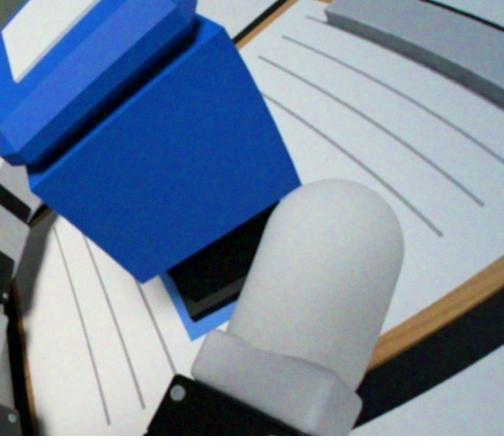

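Call:
move(arm1={"target":[-0.0984,-1.7391,1.08,0.5919,0.3903,-0.5785,0.4037],"speed":0.08}, arm2={"joints":{"joint1_rad":-0.2},"min_time_s":4}, arm3={"target":[-0.9541,1.2895,1.17,0.6912,-0.2201,-0.6539,-0.2166],"speed":0.12}, cameras=["arm1_cam_wrist","arm3_cam_wrist"])

Call:
zoom_image(camera="arm1_cam_wrist", region=[440, 100, 672, 340])

Call:
zoom_image(camera="arm3_cam_wrist", region=[440, 100, 672, 340])

Scene clock: 1403.43 s.
Joint torques (N m): arm1=[1.79 -13.33 14.08 2.73 -0.05 -0.3] | arm2=[0.44 -27.16 12.78 0.79 0.01 -0.16] | arm3=[0.32 -17.96 11.82 1.29 -0.06 -0.37]
Heat: arm1: hottest joint3_rad 38 °C; arm2: hottest joint3_rad 44 °C; arm3: hottest joint3_rad 37 °C.
move: arm1 off_target; arm2 done; arm3 off_target
Joint velocities: within noise
arm1.joint_positions: joint1_rad=+1.223 joint2_rad=+1.618 joint3_rad=+0.984 joint4_rad=+0.559 joint5_rad=+0.082 joint6_rad=+1.581 hand_index_mcp=+0.161 hand_index_abd=+0.007 hand_index_pip=+0.161 hand_index_dip=+0.343 hand_middle_mcp=+0.153 hand_middle_abd=+0.007 hand_middle_pip=+0.162 hand_middle_dip=+0.341 hand_ring_mcp=+0.754 hand_ring_abd=+0.002 hand_ring_pip=+0.577 hand_ring_dip=+0.696 hand_thumb_cmc=-0.734 hand_thumb_axl=+0.683 hand_thumb_mcp=-0.107 hand_thumb_ipl=+0.084 hand_current_limit=+0.400 hand_speed=-0.600
arm1.joint_status: not commanded
arm1.hand_state: blocked,goal,blocked,goal,blocked,goal,blocked,goal,goal,goal,goal,goal,goal,goal,blocked,blocked
arm1.index_mcp_current_ma: 385
arm1.index_abd_current_ma: 23
arm1.index_pip_current_ma: 87
arm1.index_dip_current_ma: 34
arm1.middle_mcp_current_ma: 385
arm1.middle_abd_current_ma: 22
arm1.middle_pip_current_ma: 88
arm1.middle_dip_current_ma: 28
arm1.ring_mcp_current_ma: -1
arm1.ring_abd_current_ma: 7
arm1.ring_pip_current_ma: 2
arm1.ring_dip_current_ma: 0
arm1.thumb_cmc_current_ma: 67
arm1.thumb_axl_current_ma: 21
arm1.thumb_mcp_current_ma: 385
arm1.thumb_ipl_current_ma: 137
arm1.hand_goal_index_mcp: 0.060
arm1.hand_goal_index_abd: 0.000
arm1.hand_goal_index_pip: 0.140
arm1.hand_goal_index_dip: 0.334
arm1.hand_goal_middle_mcp: 0.050
arm1.hand_goal_middle_abd: 0.000
arm1.hand_goal_middle_pip: 0.140
arm1.hand_goal_middle_dip: 0.334
arm1.hand_goal_ring_mcp: 0.754
arm1.hand_goal_ring_abd: 0.000
arm1.hand_goal_ring_pip: 0.576
arm1.hand_goal_ring_dip: 0.696
arm1.hand_goal_thumb_cmc: -0.750
arm1.hand_goal_thumb_axl: 0.678
arm1.hand_goal_thumb_mcp: -0.270
arm1.hand_goal_thumb_ipl: 0.060
arm1.hand: x=-0.1020 y=-1.7215 z=+1.0278 quat_wxyz=(+0.569, +0.405, -0.606, +0.380) (m; scene frame)
arm1.hand_target: x=-0.0972 y=-1.7356 z=+1.0799 quat_wxyz=(+0.592, +0.390, -0.579, +0.404) (m; scene frame)
arm1.hand_status: off_target (0.055 m and 5.2 deg from the pose sent, 0.222 m and 1.8 deg at the start)
arm2.joint_positions: joint1_rad=-0.201 joint2_rad=+2.125 joint3_rad=+1.575 joint4_rad=+0.560 joint5_rad=+1.300 joint6_rad=+1.506 hand_index_mcp=+0.341 hand_index_abd=+0.006 hand_index_pip=+0.142 hand_index_dip=+0.337 hand_middle_mcp=+0.341 hand_middle_abd=+0.010 hand_middle_pip=+0.142 hand_middle_dip=+0.336 hand_ring_mcp=+0.755 hand_ring_abd=+0.002 hand_ring_pip=+0.577 hand_ring_dip=+0.696 hand_thumb_cmc=-0.679 hand_thumb_axl=+0.684 hand_thumb_mcp=+0.038 hand_thumb_ipl=+0.062 hand_current_limit=+0.400 hand_speed=-0.600
arm2.joint_status: all done
arm2.hand_state: goal,goal,goal,goal,goal,goal,goal,goal,goal,goal,goal,goal,blocked,goal,goal,goal
arm2.index_mcp_current_ma: -2
arm2.index_abd_current_ma: 9
arm2.index_pip_current_ma: 3
arm2.index_dip_current_ma: 4
arm2.middle_mcp_current_ma: -2
arm2.middle_abd_current_ma: 16
arm2.middle_pip_current_ma: 3
arm2.middle_dip_current_ma: 3
arm2.ring_mcp_current_ma: 1
arm2.ring_abd_current_ma: 2
arm2.ring_pip_current_ma: 1
arm2.ring_dip_current_ma: 0
arm2.thumb_cmc_current_ma: 49
arm2.thumb_axl_current_ma: 12
arm2.thumb_mcp_current_ma: -4
arm2.thumb_ipl_current_ma: 2
arm2.hand_goal_index_mcp: 0.342
arm2.hand_goal_index_abd: 0.000
arm2.hand_goal_index_pip: 0.140
arm2.hand_goal_index_dip: 0.334
arm2.hand_goal_middle_mcp: 0.342
arm2.hand_goal_middle_abd: 0.000
arm2.hand_goal_middle_pip: 0.140
arm2.hand_goal_middle_dip: 0.334
arm2.hand_goal_ring_mcp: 0.754
arm2.hand_goal_ring_abd: 0.000
arm2.hand_goal_ring_pip: 0.576
arm2.hand_goal_ring_dip: 0.696
arm2.hand_goal_thumb_cmc: -0.700
arm2.hand_goal_thumb_axl: 0.678
arm2.hand_goal_thumb_mcp: 0.040
arm2.hand_goal_thumb_ipl: 0.060
arm2.hand: x=-0.4916 y=+0.1882 z=+1.1252 quat_wxyz=(+0.567, -0.395, -0.585, -0.424) (m; scene frame)
arm2.hand_target: x=-0.4978 y=+0.1873 z=+1.1542 quat_wxyz=(+0.582, -0.407, -0.571, -0.412) (m; scene frame)
arm2.hand_status: not commanded
arm3.joint_positions: joint1_rad=-0.507 joint2_rad=+1.594 joint3_rad=+1.068 joint4_rad=+0.531 joint5_rad=+0.588 joint6_rad=+1.575 hand_index_mcp=+0.436 hand_index_abd=+0.007 hand_index_pip=+0.405 hand_index_dip=+0.336 hand_middle_mcp=+0.435 hand_middle_abd=+0.008 hand_middle_pip=+0.404 hand_middle_dip=+0.336 hand_ring_mcp=+0.755 hand_ring_abd=+0.002 hand_ring_pip=+0.577 hand_ring_dip=+0.696 hand_thumb_cmc=-0.690 hand_thumb_axl=+0.679 hand_thumb_mcp=+0.504 hand_thumb_ipl=-0.478 hand_current_limit=+0.400 hand_speed=-0.600
arm3.joint_status: not commanded
arm3.hand_state: goal,goal,goal,goal,goal,goal,goal,goal,goal,goal,goal,goal,goal,goal,goal,goal
arm3.index_mcp_current_ma: -1
arm3.index_abd_current_ma: 3
arm3.index_pip_current_ma: 1
arm3.index_dip_current_ma: 1
arm3.middle_mcp_current_ma: -1
arm3.middle_abd_current_ma: 4
arm3.middle_pip_current_ma: 1
arm3.middle_dip_current_ma: 1
arm3.ring_mcp_current_ma: 0
arm3.ring_abd_current_ma: 0
arm3.ring_pip_current_ma: 0
arm3.ring_dip_current_ma: 0
arm3.thumb_cmc_current_ma: 7
arm3.thumb_axl_current_ma: 0
arm3.thumb_mcp_current_ma: -1
arm3.thumb_ipl_current_ma: 1
arm3.hand_goal_index_mcp: 0.438
arm3.hand_goal_index_abd: 0.000
arm3.hand_goal_index_pip: 0.402
arm3.hand_goal_index_dip: 0.334
arm3.hand_goal_middle_mcp: 0.438
arm3.hand_goal_middle_abd: 0.000
arm3.hand_goal_middle_pip: 0.402
arm3.hand_goal_middle_dip: 0.334
arm3.hand_goal_ring_mcp: 0.754
arm3.hand_goal_ring_abd: 0.000
arm3.hand_goal_ring_pip: 0.576
arm3.hand_goal_ring_dip: 0.696
arm3.hand_goal_thumb_cmc: -0.700
arm3.hand_goal_thumb_axl: 0.678
arm3.hand_goal_thumb_mcp: 0.506
arm3.hand_goal_thumb_ipl: -0.480
arm3.hand: x=-0.9471 y=+1.2824 z=+1.1358 quat_wxyz=(+0.673, -0.213, -0.674, -0.217) (m; scene frame)
arm3.hand_target: x=-0.9522 y=+1.2891 z=+1.1699 quat_wxyz=(+0.691, -0.220, -0.654, -0.217) (m; scene frame)
arm3.hand_status: off_target (0.036 m and 3.2 deg from the pose sent, 0.372 m and 1.9 deg at the start)
pictures: arm1_cam_wrist, arm3_cam_wrist

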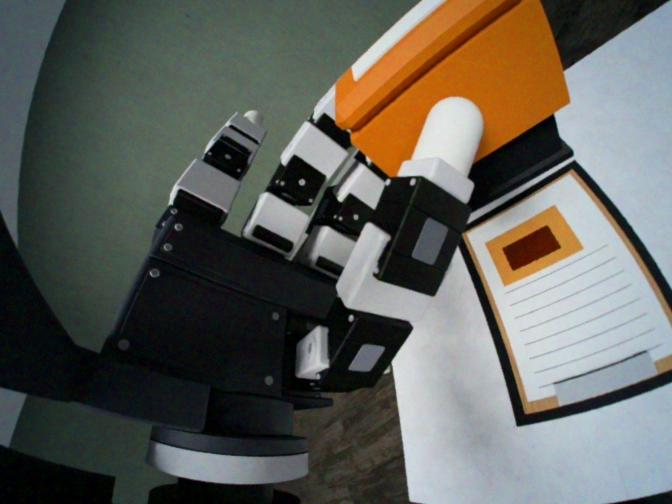

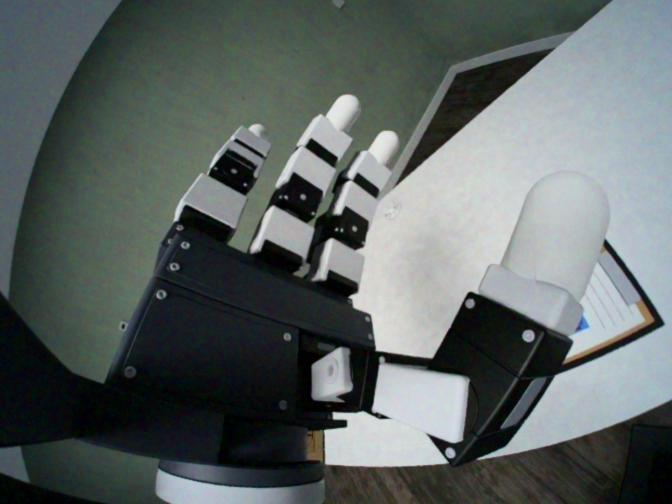

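Scaled by 2.100 from the camera's 672x504 image, which has a finer 960x720 frame.

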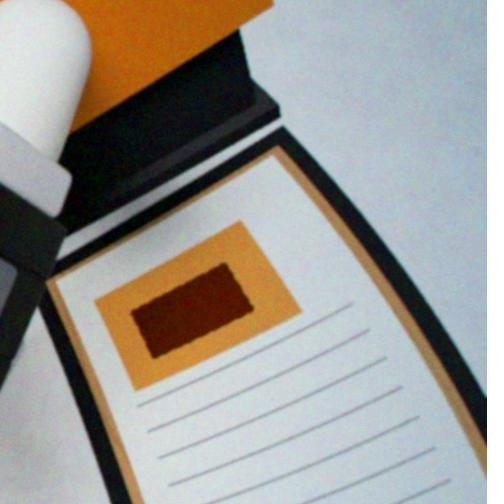

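Scaled by 2.100 from the camera's 672x504 image, which has a finer 960x720 frame.

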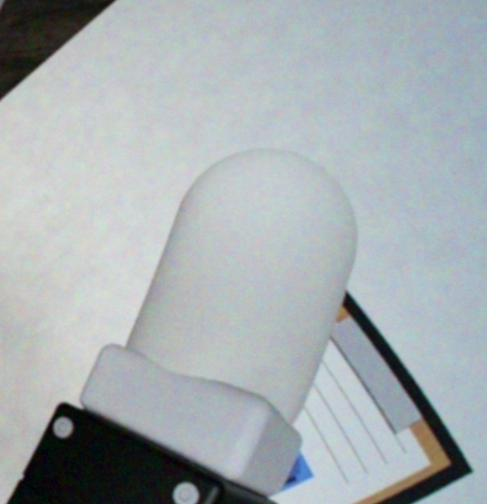

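Call:
move(arm1={"joints":{"joint1_rad":-1.037},"min_time_s":7}, arm3={"target":[-0.8950,1.3720,1.12,0.0,-0.3057,-0.9521,0.0],"speed":0.25,"joints":{"hand_index_mcp":0.754,"hand_index_pip":0.577,"hand_index_dip":0.696,"hand_middle_mcp":0.754,"hand_middle_pip":0.577,"hand_middle_dip":0.696,"hand_thumb_cmc":0.714,"hand_thumb_mcp":0.225,"hand_thumb_ipl":0.168,"hand_current_limit":0.75}}, cameras=["arm1_cam_wrist","arm3_cam_wrist"])

Scene clock: 1425.13 s.
Joint torques (N m): arm1=[0.62 -13.45 14.04 2.73 -0.02 -0.31] | arm2=[0.44 -27.16 12.78 0.79 0.01 -0.16] | arm3=[0.67 -21.95 11.4 -0.17 -0.05 -0.18]
Heat: arm1: hottest joint3_rad 40 °C; arm2: hottest joint3_rad 44 °C; arm3: hottest joint3_rad 39 °C.
move: arm1 done; arm3 off_target
Joint velocities: within noise
arm1.joint_positions: joint1_rad=-1.031 joint2_rad=+1.618 joint3_rad=+0.984 joint4_rad=+0.559 joint5_rad=+0.080 joint6_rad=+1.581 hand_index_mcp=+0.161 hand_index_abd=+0.007 hand_index_pip=+0.161 hand_index_dip=+0.343 hand_middle_mcp=+0.153 hand_middle_abd=+0.007 hand_middle_pip=+0.162 hand_middle_dip=+0.342 hand_ring_mcp=+0.754 hand_ring_abd=+0.002 hand_ring_pip=+0.577 hand_ring_dip=+0.696 hand_thumb_cmc=-0.734 hand_thumb_axl=+0.683 hand_thumb_mcp=-0.107 hand_thumb_ipl=+0.085 hand_current_limit=+0.400 hand_speed=-0.600
arm1.joint_status: all done
arm1.hand_state: blocked,goal,blocked,goal,blocked,goal,blocked,goal,goal,goal,goal,goal,goal,goal,blocked,blocked
arm1.index_mcp_current_ma: 385
arm1.index_abd_current_ma: 23
arm1.index_pip_current_ma: 87
arm1.index_dip_current_ma: 34
arm1.middle_mcp_current_ma: 385
arm1.middle_abd_current_ma: 22
arm1.middle_pip_current_ma: 90
arm1.middle_dip_current_ma: 29
arm1.ring_mcp_current_ma: -1
arm1.ring_abd_current_ma: 7
arm1.ring_pip_current_ma: 2
arm1.ring_dip_current_ma: 0
arm1.thumb_cmc_current_ma: 67
arm1.thumb_axl_current_ma: 21
arm1.thumb_mcp_current_ma: 385
arm1.thumb_ipl_current_ma: 141
arm1.hand_goal_index_mcp: 0.060
arm1.hand_goal_index_abd: 0.000
arm1.hand_goal_index_pip: 0.140
arm1.hand_goal_index_dip: 0.334
arm1.hand_goal_middle_mcp: 0.050
arm1.hand_goal_middle_abd: 0.000
arm1.hand_goal_middle_pip: 0.140
arm1.hand_goal_middle_dip: 0.334
arm1.hand_goal_ring_mcp: 0.754
arm1.hand_goal_ring_abd: 0.000
arm1.hand_goal_ring_pip: 0.576
arm1.hand_goal_ring_dip: 0.696
arm1.hand_goal_thumb_cmc: -0.750
arm1.hand_goal_thumb_axl: 0.678
arm1.hand_goal_thumb_mcp: -0.270
arm1.hand_goal_thumb_ipl: 0.060
arm1.hand: x=-0.0807 y=-0.5285 z=+1.0151 quat_wxyz=(+0.585, -0.381, -0.629, -0.342) (m; scene frame)
arm1.hand_target: x=-0.0828 y=-0.5170 z=+1.0670 quat_wxyz=(+0.613, -0.369, -0.600, -0.359) (m; scene frame)
arm1.hand_status: not commanded
arm2: as last shown
arm3.joint_positions: joint1_rad=-0.811 joint2_rad=+2.012 joint3_rad=+2.191 joint4_rad=-1.673 joint5_rad=+0.006 joint6_rad=+1.846 hand_index_mcp=+0.752 hand_index_abd=+0.003 hand_index_pip=+0.576 hand_index_dip=+0.693 hand_middle_mcp=+0.752 hand_middle_abd=+0.004 hand_middle_pip=+0.576 hand_middle_dip=+0.694 hand_ring_mcp=+0.755 hand_ring_abd=+0.002 hand_ring_pip=+0.577 hand_ring_dip=+0.696 hand_thumb_cmc=+0.712 hand_thumb_axl=+0.679 hand_thumb_mcp=+0.224 hand_thumb_ipl=+0.165 hand_current_limit=+0.750 hand_speed=-0.600
arm3.joint_status: all done
arm3.hand_state: goal,goal,goal,goal,goal,goal,goal,goal,goal,goal,goal,goal,goal,goal,goal,goal
arm3.index_mcp_current_ma: -1
arm3.index_abd_current_ma: 1
arm3.index_pip_current_ma: -1
arm3.index_dip_current_ma: -1
arm3.middle_mcp_current_ma: -1
arm3.middle_abd_current_ma: 1
arm3.middle_pip_current_ma: -1
arm3.middle_dip_current_ma: -1
arm3.ring_mcp_current_ma: 0
arm3.ring_abd_current_ma: 0
arm3.ring_pip_current_ma: 0
arm3.ring_dip_current_ma: 0
arm3.thumb_cmc_current_ma: -1
arm3.thumb_axl_current_ma: 0
arm3.thumb_mcp_current_ma: -1
arm3.thumb_ipl_current_ma: -2
arm3.hand_goal_index_mcp: 0.754
arm3.hand_goal_index_abd: 0.000
arm3.hand_goal_index_pip: 0.578
arm3.hand_goal_index_dip: 0.696
arm3.hand_goal_middle_mcp: 0.754
arm3.hand_goal_middle_abd: 0.000
arm3.hand_goal_middle_pip: 0.578
arm3.hand_goal_middle_dip: 0.696
arm3.hand_goal_ring_mcp: 0.754
arm3.hand_goal_ring_abd: 0.000
arm3.hand_goal_ring_pip: 0.576
arm3.hand_goal_ring_dip: 0.696
arm3.hand_goal_thumb_cmc: 0.714
arm3.hand_goal_thumb_axl: 0.678
arm3.hand_goal_thumb_mcp: 0.226
arm3.hand_goal_thumb_ipl: 0.168
arm3.hand: x=-0.8884 y=+1.3650 z=+1.1058 quat_wxyz=(+0.034, -0.300, -0.953, -0.010) (m; scene frame)
arm3.hand_target: x=-0.8939 y=+1.3716 z=+1.1195 quat_wxyz=(+0.051, -0.299, -0.953, -0.010) (m; scene frame)
arm3.hand_status: off_target (0.017 m and 4.2 deg from the pose sent, 0.105 m and 90.0 deg at the start; a joint's target at an end of its range on 73 of 167 steps)
pictures: arm1_cam_wrist, arm3_cam_wrist

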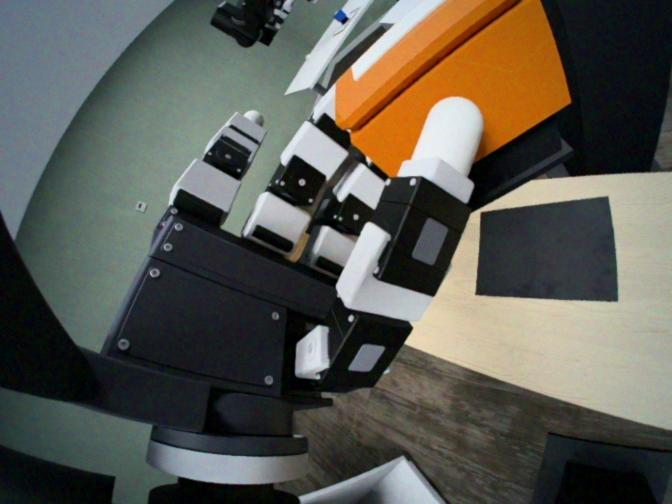

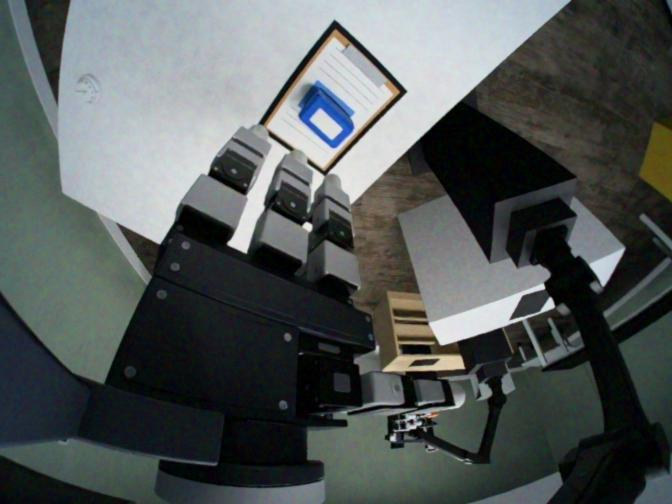

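Call:
move(arm1={"target":[-0.110,-0.448,0.89,0.5219,-0.4783,-0.4953,-0.5041],"speed":0.08}, arm3={"target":[-0.8939,1.3716,1.01,0.0,-0.3057,-0.9521,0.0],"speed":0.08}, cameras=["arm1_cam_wrist","arm3_cam_wrist"])

Call:
zoom_image(camera="arm3_cam_wrist", region=[200, 60, 400, 240])

Scene clock: 1458.10 s.
Joint torques (N m): arm1=[2.32 -16.38 11.44 3.34 0.09 -0.64] | arm2=[0.44 -27.16 12.78 0.79 0.01 -0.16] | arm3=[0.26 -22.36 7.98 0.31 -0.07 -0.05]
Heat: arm1: hottest joint3_rad 43 °C; arm2: hottest joint3_rad 44 °C; arm3: hottest joint3_rad 40 °C.
move: arm1 off_target; arm3 done
Joint velocities: within noise
arm1.joint_positions: joint1_rad=-0.977 joint2_rad=+2.187 joint3_rad=+1.318 joint4_rad=+0.875 joint5_rad=+0.606 joint6_rad=+1.554 hand_index_mcp=+0.161 hand_index_abd=+0.007 hand_index_pip=+0.161 hand_index_dip=+0.343 hand_middle_mcp=+0.153 hand_middle_abd=+0.007 hand_middle_pip=+0.162 hand_middle_dip=+0.342 hand_ring_mcp=+0.754 hand_ring_abd=+0.002 hand_ring_pip=+0.577 hand_ring_dip=+0.696 hand_thumb_cmc=-0.734 hand_thumb_axl=+0.683 hand_thumb_mcp=-0.107 hand_thumb_ipl=+0.085 hand_current_limit=+0.400 hand_speed=-0.600
arm1.joint_status: not commanded
arm1.hand_state: blocked,goal,blocked,goal,blocked,goal,blocked,goal,goal,goal,goal,goal,goal,goal,blocked,blocked
arm1.index_mcp_current_ma: 385
arm1.index_abd_current_ma: 23
arm1.index_pip_current_ma: 87
arm1.index_dip_current_ma: 34
arm1.middle_mcp_current_ma: 385
arm1.middle_abd_current_ma: 23
arm1.middle_pip_current_ma: 90
arm1.middle_dip_current_ma: 29
arm1.ring_mcp_current_ma: -1
arm1.ring_abd_current_ma: 7
arm1.ring_pip_current_ma: 2
arm1.ring_dip_current_ma: 0
arm1.thumb_cmc_current_ma: 67
arm1.thumb_axl_current_ma: 21
arm1.thumb_mcp_current_ma: 385
arm1.thumb_ipl_current_ma: 141
arm1.hand_goal_index_mcp: 0.060
arm1.hand_goal_index_abd: 0.000
arm1.hand_goal_index_pip: 0.140
arm1.hand_goal_index_dip: 0.334
arm1.hand_goal_middle_mcp: 0.050
arm1.hand_goal_middle_abd: 0.000
arm1.hand_goal_middle_pip: 0.140
arm1.hand_goal_middle_dip: 0.334
arm1.hand_goal_ring_mcp: 0.754
arm1.hand_goal_ring_abd: 0.000
arm1.hand_goal_ring_pip: 0.576
arm1.hand_goal_ring_dip: 0.696
arm1.hand_goal_thumb_cmc: -0.750
arm1.hand_goal_thumb_axl: 0.678
arm1.hand_goal_thumb_mcp: -0.270
arm1.hand_goal_thumb_ipl: 0.060
arm1.hand: x=-0.0910 y=-0.4573 z=+0.8651 quat_wxyz=(+0.503, -0.494, -0.509, -0.494) (m; scene frame)
arm1.hand_target: x=-0.1091 y=-0.4497 z=+0.8902 quat_wxyz=(+0.522, -0.479, -0.495, -0.504) (m; scene frame)
arm1.hand_status: off_target (0.033 m and 3.4 deg from the pose sent, 0.152 m and 27.5 deg at the start)
arm2: as last shown
arm3.joint_positions: joint1_rad=-0.811 joint2_rad=+2.068 joint3_rad=+2.038 joint4_rad=-1.538 joint5_rad=-0.010 joint6_rad=+1.846 hand_index_mcp=+0.752 hand_index_abd=+0.003 hand_index_pip=+0.576 hand_index_dip=+0.693 hand_middle_mcp=+0.752 hand_middle_abd=+0.003 hand_middle_pip=+0.576 hand_middle_dip=+0.694 hand_ring_mcp=+0.755 hand_ring_abd=+0.002 hand_ring_pip=+0.577 hand_ring_dip=+0.696 hand_thumb_cmc=+0.712 hand_thumb_axl=+0.679 hand_thumb_mcp=+0.224 hand_thumb_ipl=+0.165 hand_current_limit=+0.750 hand_speed=-0.600
arm3.joint_status: not commanded
arm3.hand_state: goal,goal,goal,goal,goal,goal,goal,goal,goal,goal,goal,goal,goal,goal,goal,goal
arm3.index_mcp_current_ma: -1
arm3.index_abd_current_ma: 1
arm3.index_pip_current_ma: -1
arm3.index_dip_current_ma: -1
arm3.middle_mcp_current_ma: -1
arm3.middle_abd_current_ma: 1
arm3.middle_pip_current_ma: -1
arm3.middle_dip_current_ma: -1
arm3.ring_mcp_current_ma: 0
arm3.ring_abd_current_ma: 0
arm3.ring_pip_current_ma: 0
arm3.ring_dip_current_ma: 0
arm3.thumb_cmc_current_ma: -1
arm3.thumb_axl_current_ma: 0
arm3.thumb_mcp_current_ma: -1
arm3.thumb_ipl_current_ma: -2
arm3.hand_goal_index_mcp: 0.754
arm3.hand_goal_index_abd: 0.000
arm3.hand_goal_index_pip: 0.578
arm3.hand_goal_index_dip: 0.696
arm3.hand_goal_middle_mcp: 0.754
arm3.hand_goal_middle_abd: 0.000
arm3.hand_goal_middle_pip: 0.578
arm3.hand_goal_middle_dip: 0.696
arm3.hand_goal_ring_mcp: 0.754
arm3.hand_goal_ring_abd: 0.000
arm3.hand_goal_ring_pip: 0.576
arm3.hand_goal_ring_dip: 0.696
arm3.hand_goal_thumb_cmc: 0.714
arm3.hand_goal_thumb_axl: 0.678
arm3.hand_goal_thumb_mcp: 0.226
arm3.hand_goal_thumb_ipl: 0.168
arm3.hand: x=-0.8928 y=+1.3648 z=+1.0149 quat_wxyz=(-0.002, -0.300, -0.954, -0.001) (m; scene frame)
arm3.hand_target: x=-0.8939 y=+1.3715 z=+1.0100 quat_wxyz=(+0.000, -0.306, -0.952, +0.000) (m; scene frame)
arm3.hand_status: done (0.008 m and 0.7 deg from the pose sent, 0.096 m and 4.2 deg at the start)
pictures: arm1_cam_wrist, arm3_cam_wrist

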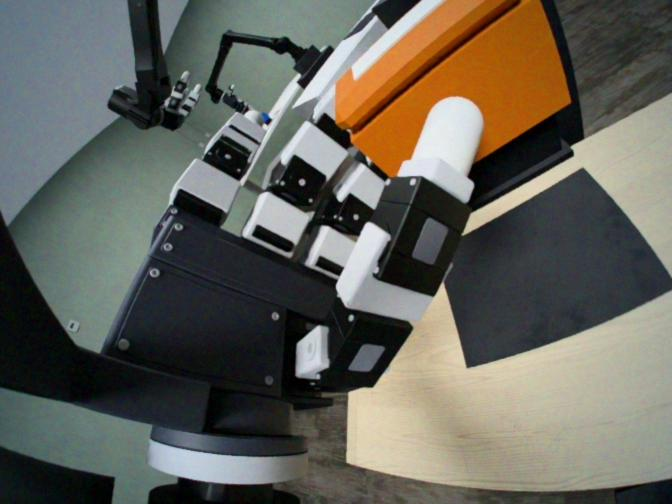

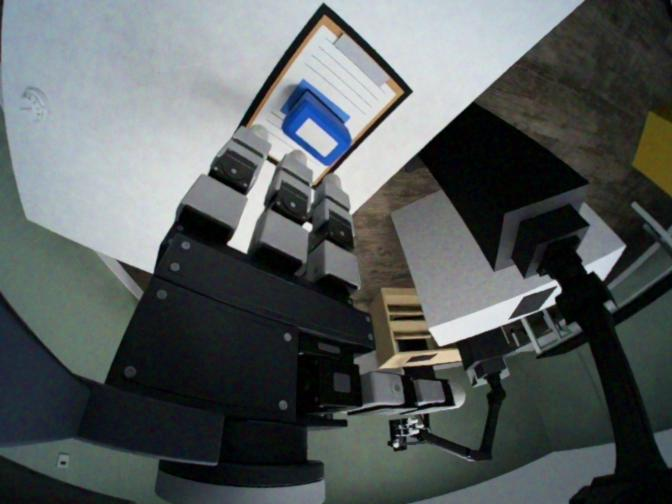

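Scaled by 2.520 from the camera's 672x504 image, which has a finer 960x720 frame.

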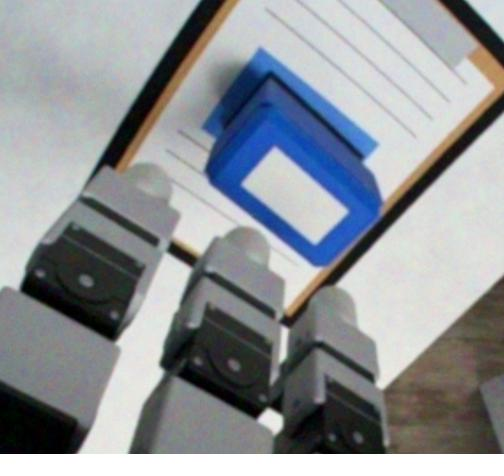

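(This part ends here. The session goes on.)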